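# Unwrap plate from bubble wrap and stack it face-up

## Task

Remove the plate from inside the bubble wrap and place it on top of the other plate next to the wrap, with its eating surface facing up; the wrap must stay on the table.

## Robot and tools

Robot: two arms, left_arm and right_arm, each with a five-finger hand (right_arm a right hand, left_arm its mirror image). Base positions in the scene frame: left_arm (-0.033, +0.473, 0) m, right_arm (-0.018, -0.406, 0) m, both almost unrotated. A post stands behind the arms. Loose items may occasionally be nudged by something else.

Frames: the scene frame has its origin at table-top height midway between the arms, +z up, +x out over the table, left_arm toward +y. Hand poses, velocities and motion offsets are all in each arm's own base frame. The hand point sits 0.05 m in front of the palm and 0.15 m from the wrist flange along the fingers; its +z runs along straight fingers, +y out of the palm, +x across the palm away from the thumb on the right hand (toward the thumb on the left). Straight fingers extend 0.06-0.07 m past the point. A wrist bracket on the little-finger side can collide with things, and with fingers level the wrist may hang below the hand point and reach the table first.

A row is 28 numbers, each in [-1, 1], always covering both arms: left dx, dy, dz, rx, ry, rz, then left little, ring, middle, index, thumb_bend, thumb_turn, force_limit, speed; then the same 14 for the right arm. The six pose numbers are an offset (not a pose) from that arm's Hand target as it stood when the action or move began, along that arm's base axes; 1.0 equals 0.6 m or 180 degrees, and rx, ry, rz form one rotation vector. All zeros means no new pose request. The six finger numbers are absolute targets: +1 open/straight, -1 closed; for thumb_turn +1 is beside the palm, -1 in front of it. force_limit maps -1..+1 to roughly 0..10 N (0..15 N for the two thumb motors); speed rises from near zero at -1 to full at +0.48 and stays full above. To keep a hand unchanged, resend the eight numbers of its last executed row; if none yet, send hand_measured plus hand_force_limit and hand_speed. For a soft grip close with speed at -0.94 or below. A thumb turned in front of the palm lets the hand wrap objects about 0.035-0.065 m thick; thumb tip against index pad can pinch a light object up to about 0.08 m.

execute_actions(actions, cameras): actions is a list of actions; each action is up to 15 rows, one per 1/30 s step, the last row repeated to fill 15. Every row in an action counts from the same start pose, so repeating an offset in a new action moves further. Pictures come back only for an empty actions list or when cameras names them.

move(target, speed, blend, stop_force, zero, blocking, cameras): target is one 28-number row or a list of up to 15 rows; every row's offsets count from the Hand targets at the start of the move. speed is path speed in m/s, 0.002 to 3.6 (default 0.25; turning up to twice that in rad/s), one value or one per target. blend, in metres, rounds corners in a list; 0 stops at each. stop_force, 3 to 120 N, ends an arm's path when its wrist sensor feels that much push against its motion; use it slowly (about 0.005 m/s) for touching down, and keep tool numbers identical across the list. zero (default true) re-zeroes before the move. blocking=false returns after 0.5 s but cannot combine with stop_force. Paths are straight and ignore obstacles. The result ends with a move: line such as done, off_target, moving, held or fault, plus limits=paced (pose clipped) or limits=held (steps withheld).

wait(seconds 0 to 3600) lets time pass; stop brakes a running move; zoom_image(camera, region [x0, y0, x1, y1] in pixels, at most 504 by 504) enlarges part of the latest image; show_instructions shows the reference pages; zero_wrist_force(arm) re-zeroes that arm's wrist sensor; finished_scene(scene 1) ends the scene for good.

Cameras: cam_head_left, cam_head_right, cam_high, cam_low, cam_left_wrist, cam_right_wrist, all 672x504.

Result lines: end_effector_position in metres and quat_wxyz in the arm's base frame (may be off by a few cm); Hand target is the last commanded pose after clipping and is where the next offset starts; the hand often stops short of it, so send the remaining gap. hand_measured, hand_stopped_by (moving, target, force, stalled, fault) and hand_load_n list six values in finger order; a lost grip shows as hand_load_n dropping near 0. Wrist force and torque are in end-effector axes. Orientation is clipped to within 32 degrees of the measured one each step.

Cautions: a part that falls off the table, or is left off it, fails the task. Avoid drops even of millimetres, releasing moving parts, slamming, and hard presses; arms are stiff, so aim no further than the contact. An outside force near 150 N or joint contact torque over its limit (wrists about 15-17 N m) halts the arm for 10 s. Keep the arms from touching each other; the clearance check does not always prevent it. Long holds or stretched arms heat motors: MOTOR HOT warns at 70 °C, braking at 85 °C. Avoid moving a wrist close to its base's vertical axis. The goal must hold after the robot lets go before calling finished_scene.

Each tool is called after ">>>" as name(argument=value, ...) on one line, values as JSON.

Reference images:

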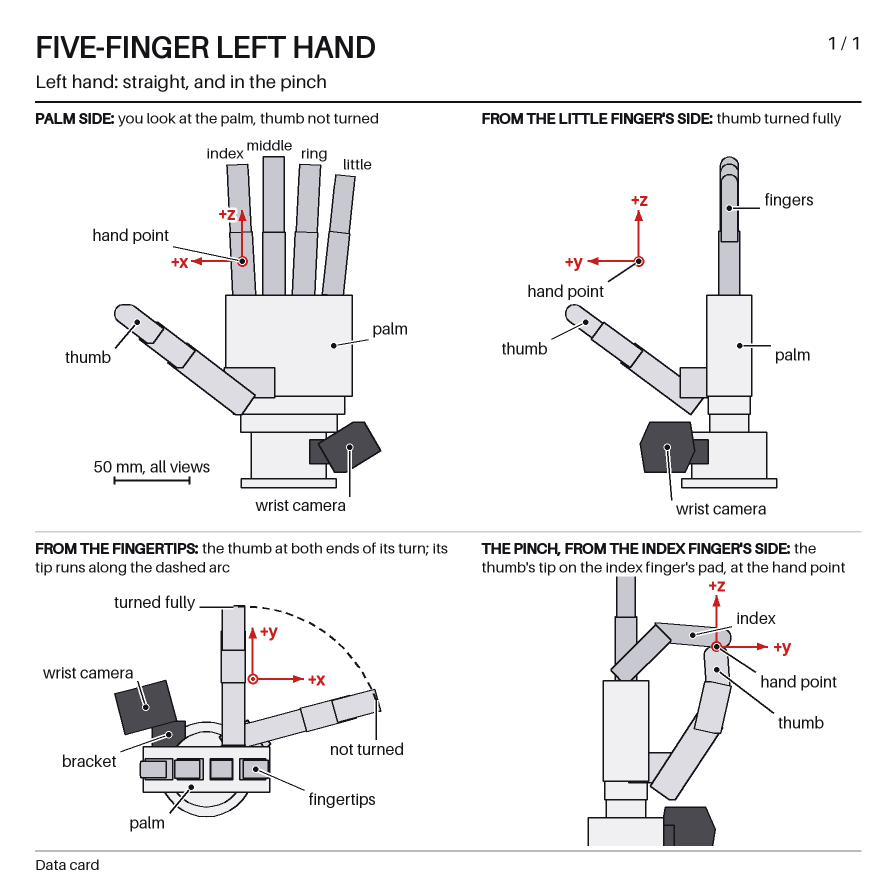

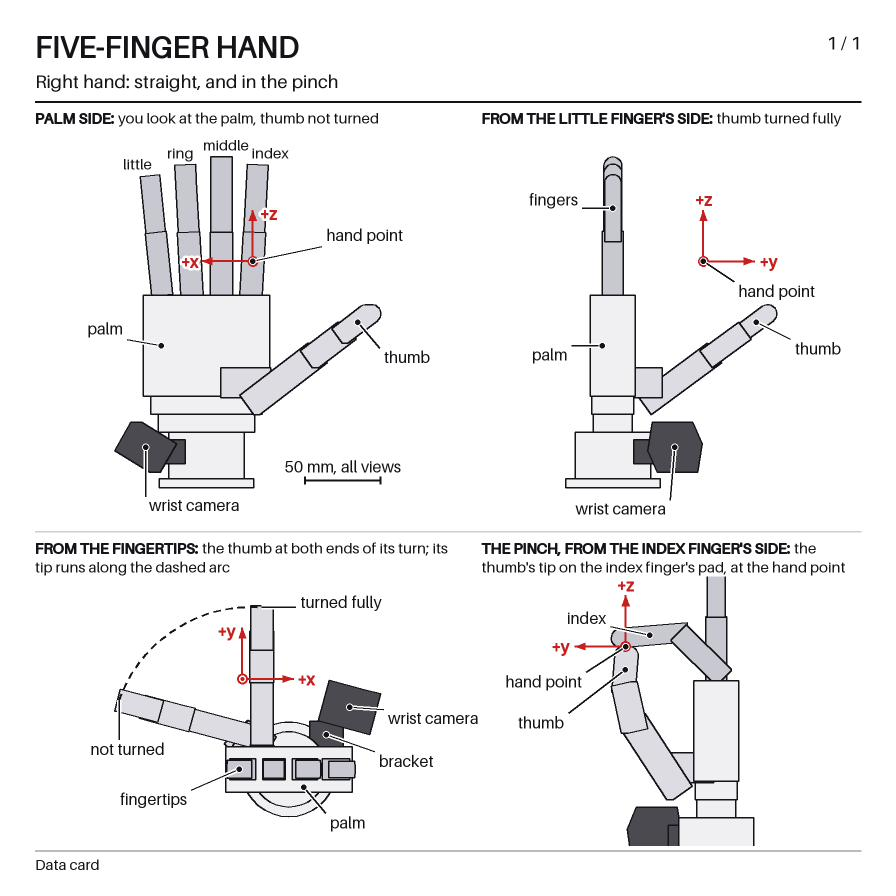

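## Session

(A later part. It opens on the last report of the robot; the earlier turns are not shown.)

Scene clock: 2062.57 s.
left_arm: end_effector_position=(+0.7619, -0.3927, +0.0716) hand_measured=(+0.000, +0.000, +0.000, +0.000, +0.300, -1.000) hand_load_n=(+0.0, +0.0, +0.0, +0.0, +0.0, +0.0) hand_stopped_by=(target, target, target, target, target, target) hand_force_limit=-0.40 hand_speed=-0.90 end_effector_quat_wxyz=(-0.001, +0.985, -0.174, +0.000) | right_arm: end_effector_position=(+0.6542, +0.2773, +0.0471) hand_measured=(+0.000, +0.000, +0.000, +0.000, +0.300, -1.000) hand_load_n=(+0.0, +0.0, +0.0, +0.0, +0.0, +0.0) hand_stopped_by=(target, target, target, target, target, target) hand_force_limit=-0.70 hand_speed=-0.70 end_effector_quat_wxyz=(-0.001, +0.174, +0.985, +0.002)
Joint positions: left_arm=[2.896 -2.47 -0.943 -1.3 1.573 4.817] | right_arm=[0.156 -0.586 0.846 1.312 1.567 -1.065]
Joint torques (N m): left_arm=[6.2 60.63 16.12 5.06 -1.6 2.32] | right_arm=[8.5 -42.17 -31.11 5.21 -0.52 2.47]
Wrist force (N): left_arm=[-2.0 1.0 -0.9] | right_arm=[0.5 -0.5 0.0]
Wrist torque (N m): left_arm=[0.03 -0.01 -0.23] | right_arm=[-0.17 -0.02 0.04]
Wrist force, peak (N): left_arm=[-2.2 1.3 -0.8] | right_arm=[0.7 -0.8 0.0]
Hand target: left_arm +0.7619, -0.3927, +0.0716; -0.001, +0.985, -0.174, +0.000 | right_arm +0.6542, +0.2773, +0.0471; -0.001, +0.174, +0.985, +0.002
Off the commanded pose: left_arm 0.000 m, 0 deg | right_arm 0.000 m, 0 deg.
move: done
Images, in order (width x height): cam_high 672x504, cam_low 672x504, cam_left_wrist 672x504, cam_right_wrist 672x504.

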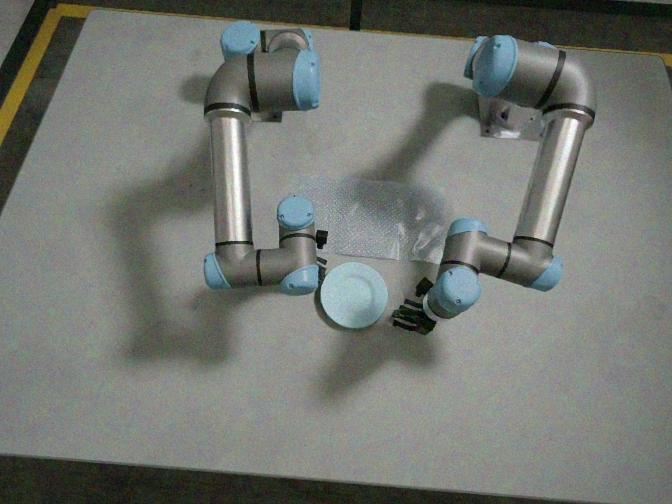

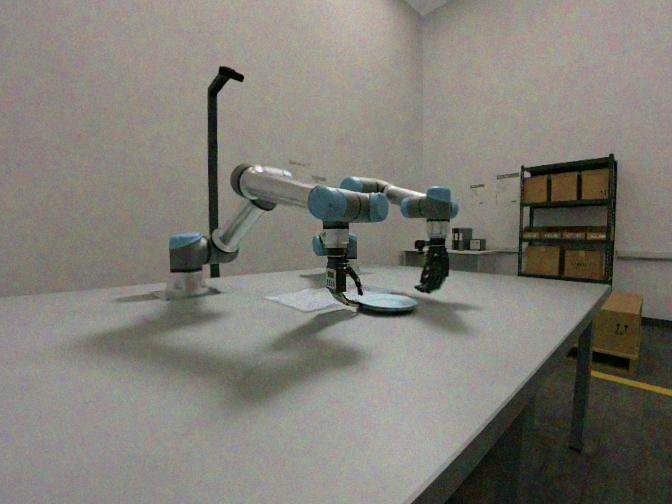

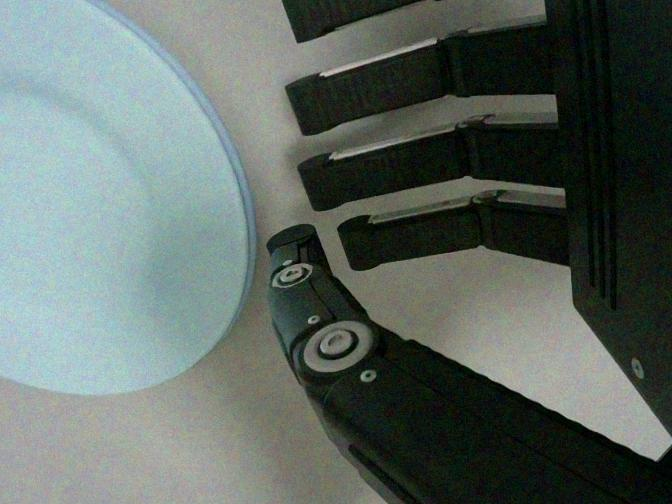

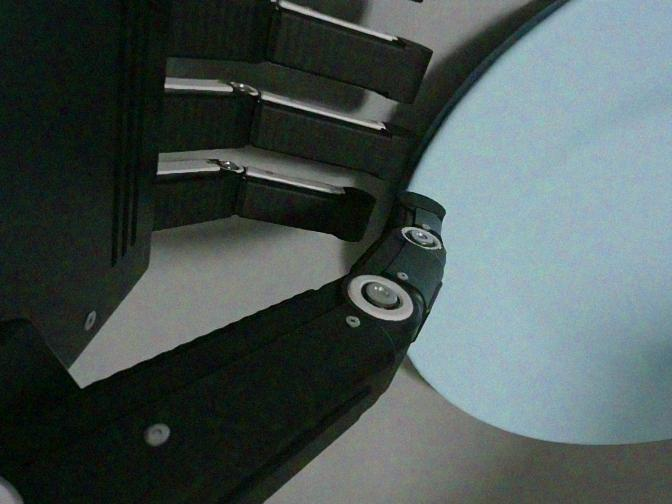

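>>> move(target=[0,0,0,0,0,0,0,0,0,0,0.3,-1,-0.4,-0.9,-0.0015,0.01,0,0,0,0,0,0,0,0,0.3,-1,-0.7,-0.7], speed=0.003, stop_force=3, cameras=["cam_low","cam_right_wrist","cam_high","cam_left_wrist"])

>>> zoom_image(camera="cam_high", region=[310, 250, 410, 340])

>>> zoom_image(camera="cam_right_wrist", region=[240, 0, 440, 300])

Scene clock: 2071.03 s.
left_arm: end_effector_position=(+0.7619, -0.3927, +0.0716) hand_measured=(+0.000, +0.000, +0.000, +0.000, +0.300, -1.000) hand_load_n=(+0.0, +0.0, +0.0, +0.0, +0.0, +0.0) hand_stopped_by=(target, target, target, target, target, target) hand_force_limit=-0.40 hand_speed=-0.90 end_effector_quat_wxyz=(-0.001, +0.985, -0.174, +0.000) | right_arm: end_effector_position=(+0.6533, +0.2833, +0.0471) hand_measured=(+0.000, +0.000, +0.000, +0.000, +0.300, -1.000) hand_load_n=(+0.0, +0.0, +1.0, +0.0, +0.0, +0.0) hand_stopped_by=(target, target, target, target, target, target) hand_force_limit=-0.70 hand_speed=-0.70 end_effector_quat_wxyz=(-0.001, +0.174, +0.985, +0.002)
Joint positions: left_arm=[2.896 -2.47 -0.943 -1.3 1.573 4.817] | right_arm=[0.166 -0.582 0.838 1.316 1.567 -1.055]
Joint torques (N m): left_arm=[6.01 61.1 14.73 5.13 -1.46 2.19] | right_arm=[9.44 -42.68 -31.45 5.09 0.33 2.83]
Wrist force (N): left_arm=[-2.1 1.1 -0.9] | right_arm=[0.5 -3.5 0.1]
Wrist torque (N m): left_arm=[0.06 0.00 -0.25] | right_arm=[-0.31 -0.03 -0.10]
Wrist force, peak (N): left_arm=[-2.2 1.2 -0.8] | right_arm=[0.1 -4.4 0.3]
Hand target: left_arm +0.7619, -0.3927, +0.0716; -0.001, +0.985, -0.174, +0.000 | right_arm +0.6533, +0.2833, +0.0471; -0.001, +0.174, +0.985, +0.002
Off the commanded pose: left_arm 0.000 m, 0 deg | right_arm 0.000 m, 0 deg.
move: done
Images, in order (width x height): cam_high 672x504, cam_low 672x504, cam_left_wrist 672x504, cam_right_wrist 672x504.

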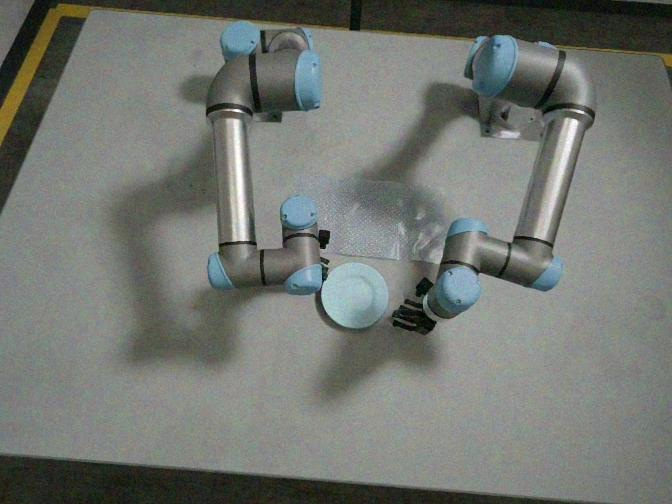

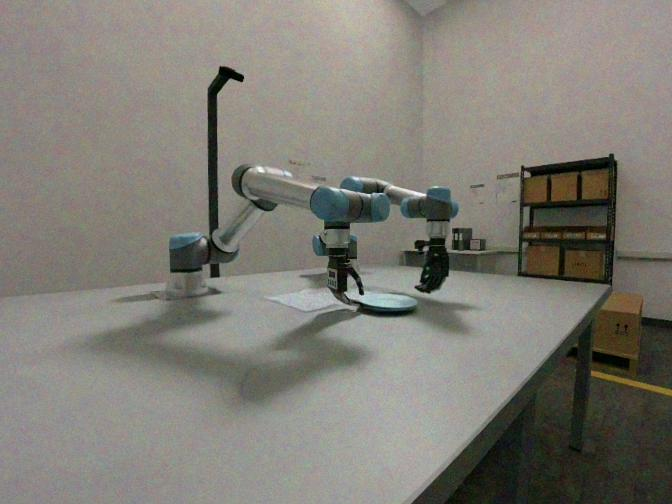

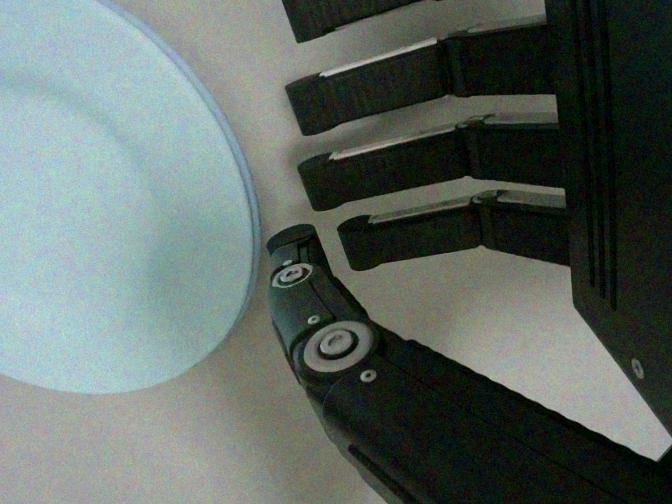

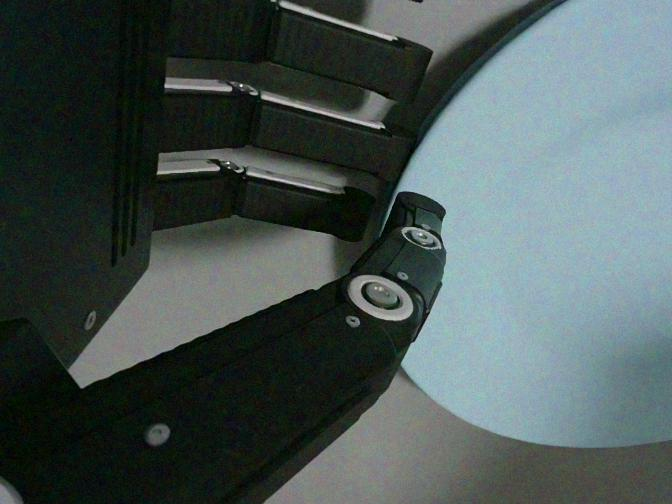

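Scaled by 5.040 from the camera's image (finer frame: 960x720).

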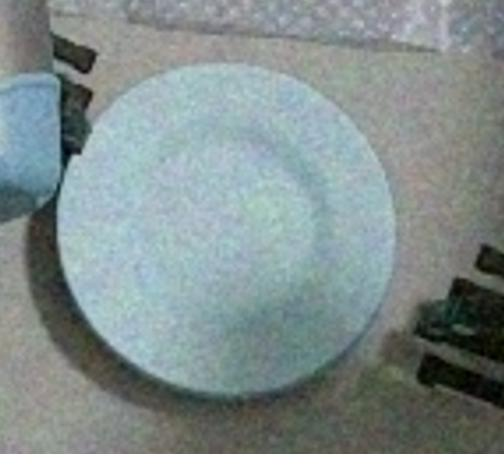

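Scaled by 1.680 from the camera's image (finer frame: 960x720).

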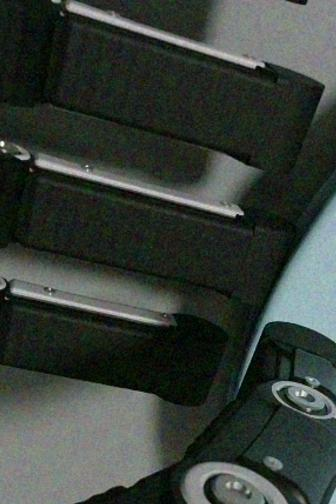

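>>> zoom_image(camera="cam_left_wrist", region=[150, 50, 290, 350])

>>> zoom_image(camera="cam_low", region=[350, 270, 425, 320])

Scaled by 1.680 from the camera's image (finer frame: 960x720).

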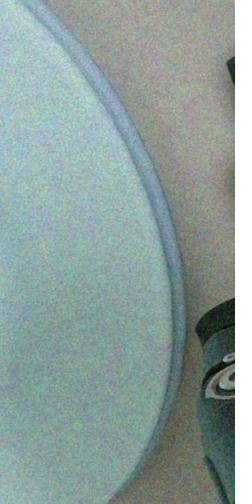

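Scaled by 6.720 from the camera's image (finer frame: 960x720).

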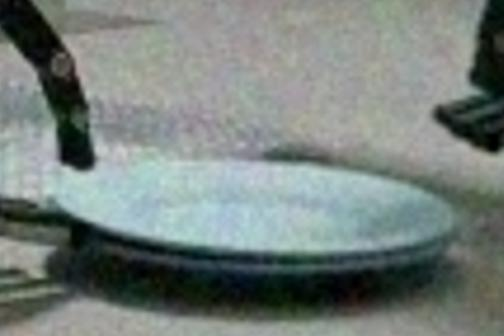

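>>> move(target=[[0,0,0,0,0,0,0,0,0,0,0.3,-1,-0.4,-0.9,-0.0114,-0.0313,0,0,0,0,0,0,0,0,0.3,-1,-0.7,-0.7],[0.0228,0.0627,0.05,0,0,0,0,0,0,0,0.3,-1,-0.4,-0.9,-0.0285,-0.0783,0.12,0,0,0,0,0,0,0,0.3,-1,-0.7,-0.7],[0.02,0.1,0.15,0,0,0,0,0,0,0,0.3,-1,-0.4,-0.9,-0.1,-0.15,0.2,0,0,0,0,0,0,0,0.3,-1,-0.7,-0.7]], speed=[0.01,0.05,0.08], cameras=["all"])

>>> zoom_image(camera="cam_high", region=[310, 250, 410, 340])

>>> zoom_image(camera="cam_low", region=[350, 270, 425, 320])

>>> zoom_image(camera="cam_head_left", region=[190, 270, 300, 355])

Scene clock: 2093.90 s.
left_arm: end_effector_position=(+0.7739, -0.3327, +0.1615) hand_measured=(+0.000, +0.000, +0.000, +0.000, +0.300, -1.000) hand_load_n=(+0.0, +0.0, +0.0, +0.0, +0.0, +0.0) hand_stopped_by=(target, target, target, target, target, target) hand_force_limit=-0.40 hand_speed=-0.90 end_effector_quat_wxyz=(-0.001, +0.985, -0.174, +0.000) | right_arm: end_effector_position=(+0.5934, +0.1934, +0.1670) hand_measured=(+0.000, +0.000, +0.000, +0.000, +0.300, -1.000) hand_load_n=(+0.0, +0.0, +0.0, +0.0, +0.0, +0.0) hand_stopped_by=(target, target, target, target, target, target) hand_force_limit=-0.70 hand_speed=-0.70 end_effector_quat_wxyz=(-0.001, +0.174, +0.985, +0.002)
Joint positions: left_arm=[2.972 -2.387 -0.861 -1.465 1.573 4.893] | right_arm=[0.024 -0.903 1.107 1.368 1.567 -1.197]
Joint torques (N m): left_arm=[6.81 58.78 29.81 -0.55 0.37 2.48] | right_arm=[-11.59 -57.23 -4.16 4.88 -1.12 -2.42]
Wrist force (N): left_arm=[-1.9 1.0 -1.0] | right_arm=[0.7 -0.5 0.3]
Wrist torque (N m): left_arm=[0.04 -0.04 -0.25] | right_arm=[-0.16 -0.05 0.05]
Wrist force, peak (N): left_arm=[-2.3 1.2 -0.8] | right_arm=[0.1 -3.9 -0.2]
Hand target: left_arm +0.7739, -0.3327, +0.1616; -0.001, +0.985, -0.174, +0.000 | right_arm +0.5933, +0.1933, +0.1671; -0.001, +0.174, +0.985, +0.002
Off the commanded pose: left_arm 0.000 m, 0 deg | right_arm 0.000 m, 0 deg.
move: done

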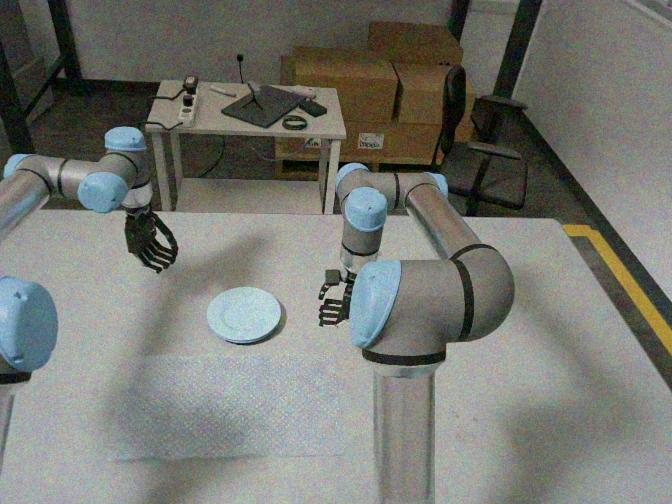

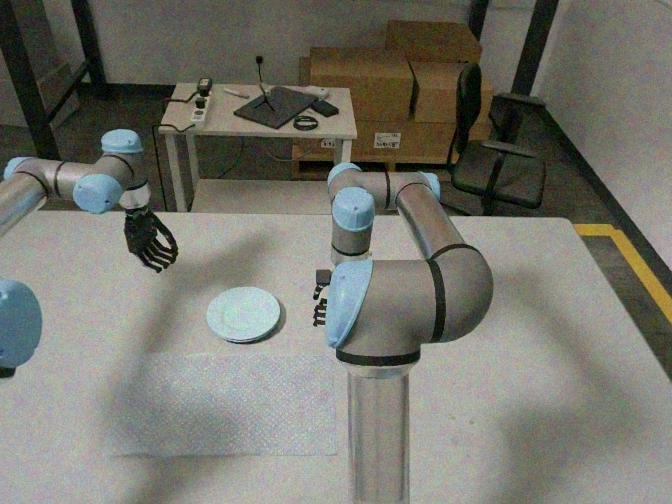

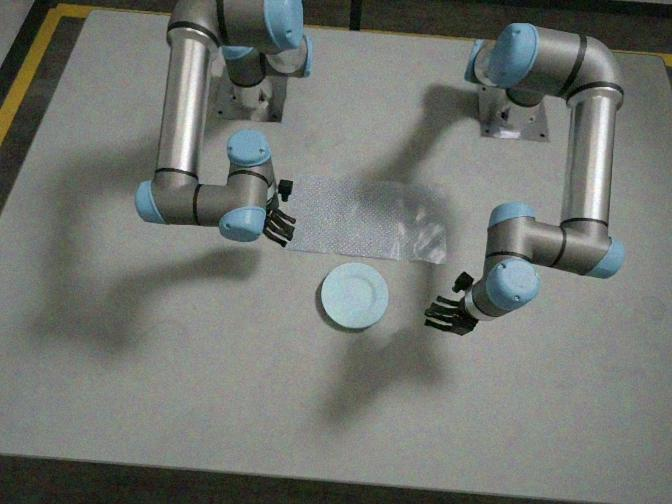

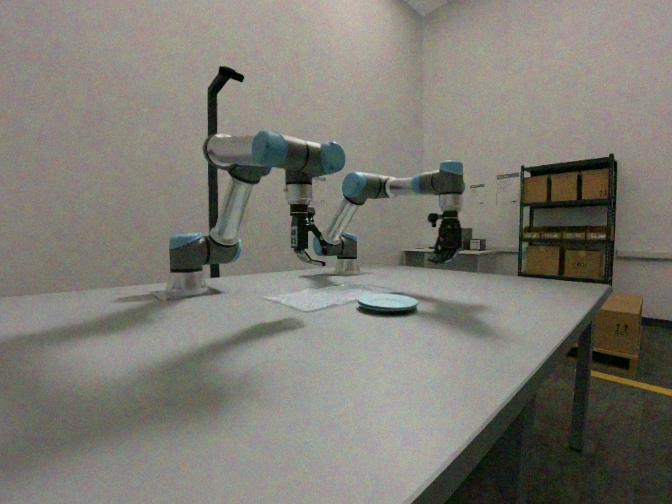

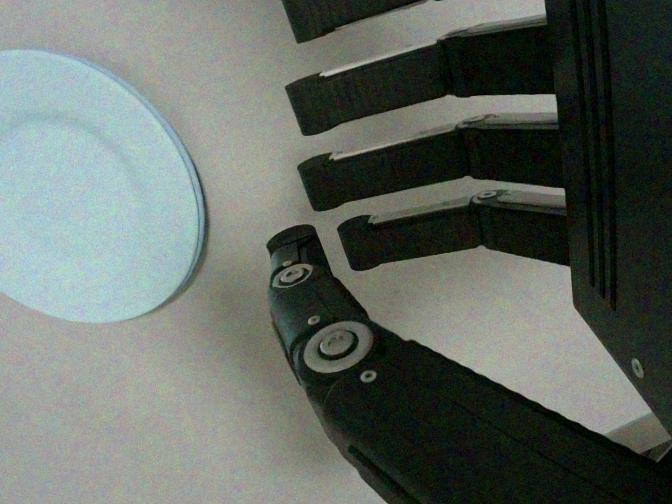

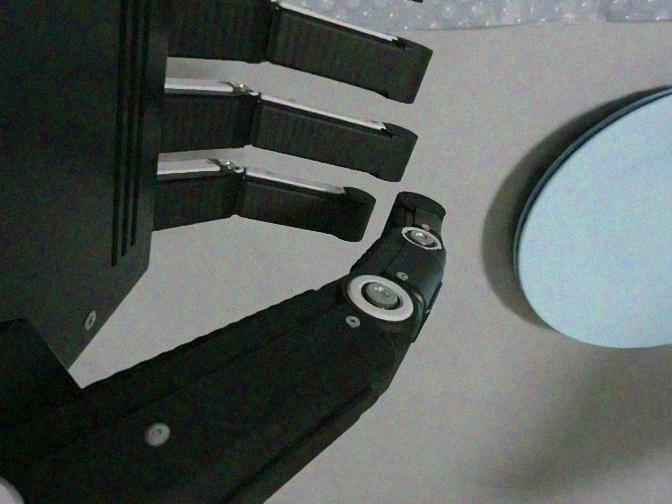

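Scaled by 5.040 from the camera's image (finer frame: 960x720).

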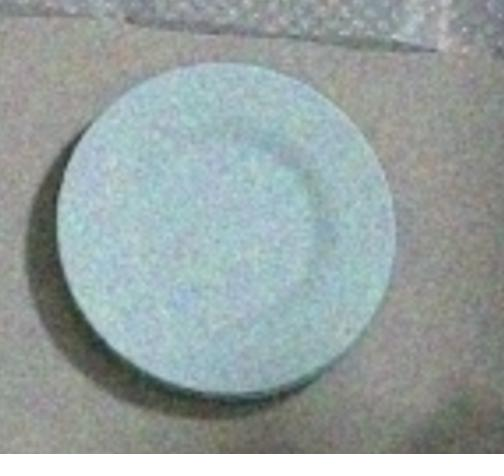

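Scaled by 6.720 from the camera's image (finer frame: 960x720).

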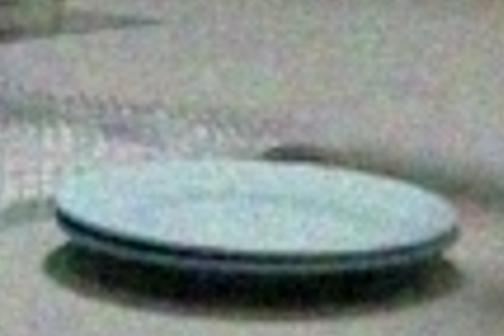

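Scaled by 4.582 from the camera's image (finer frame: 960x720).

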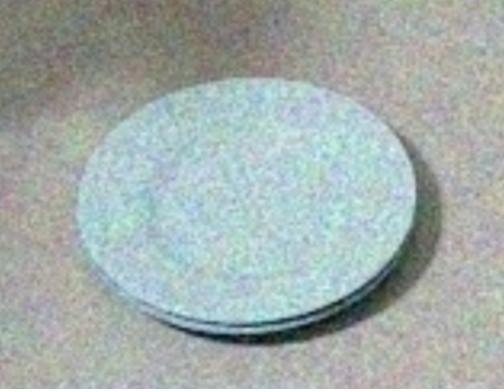

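>>> finished_scene()

The scene is finished: the task was done.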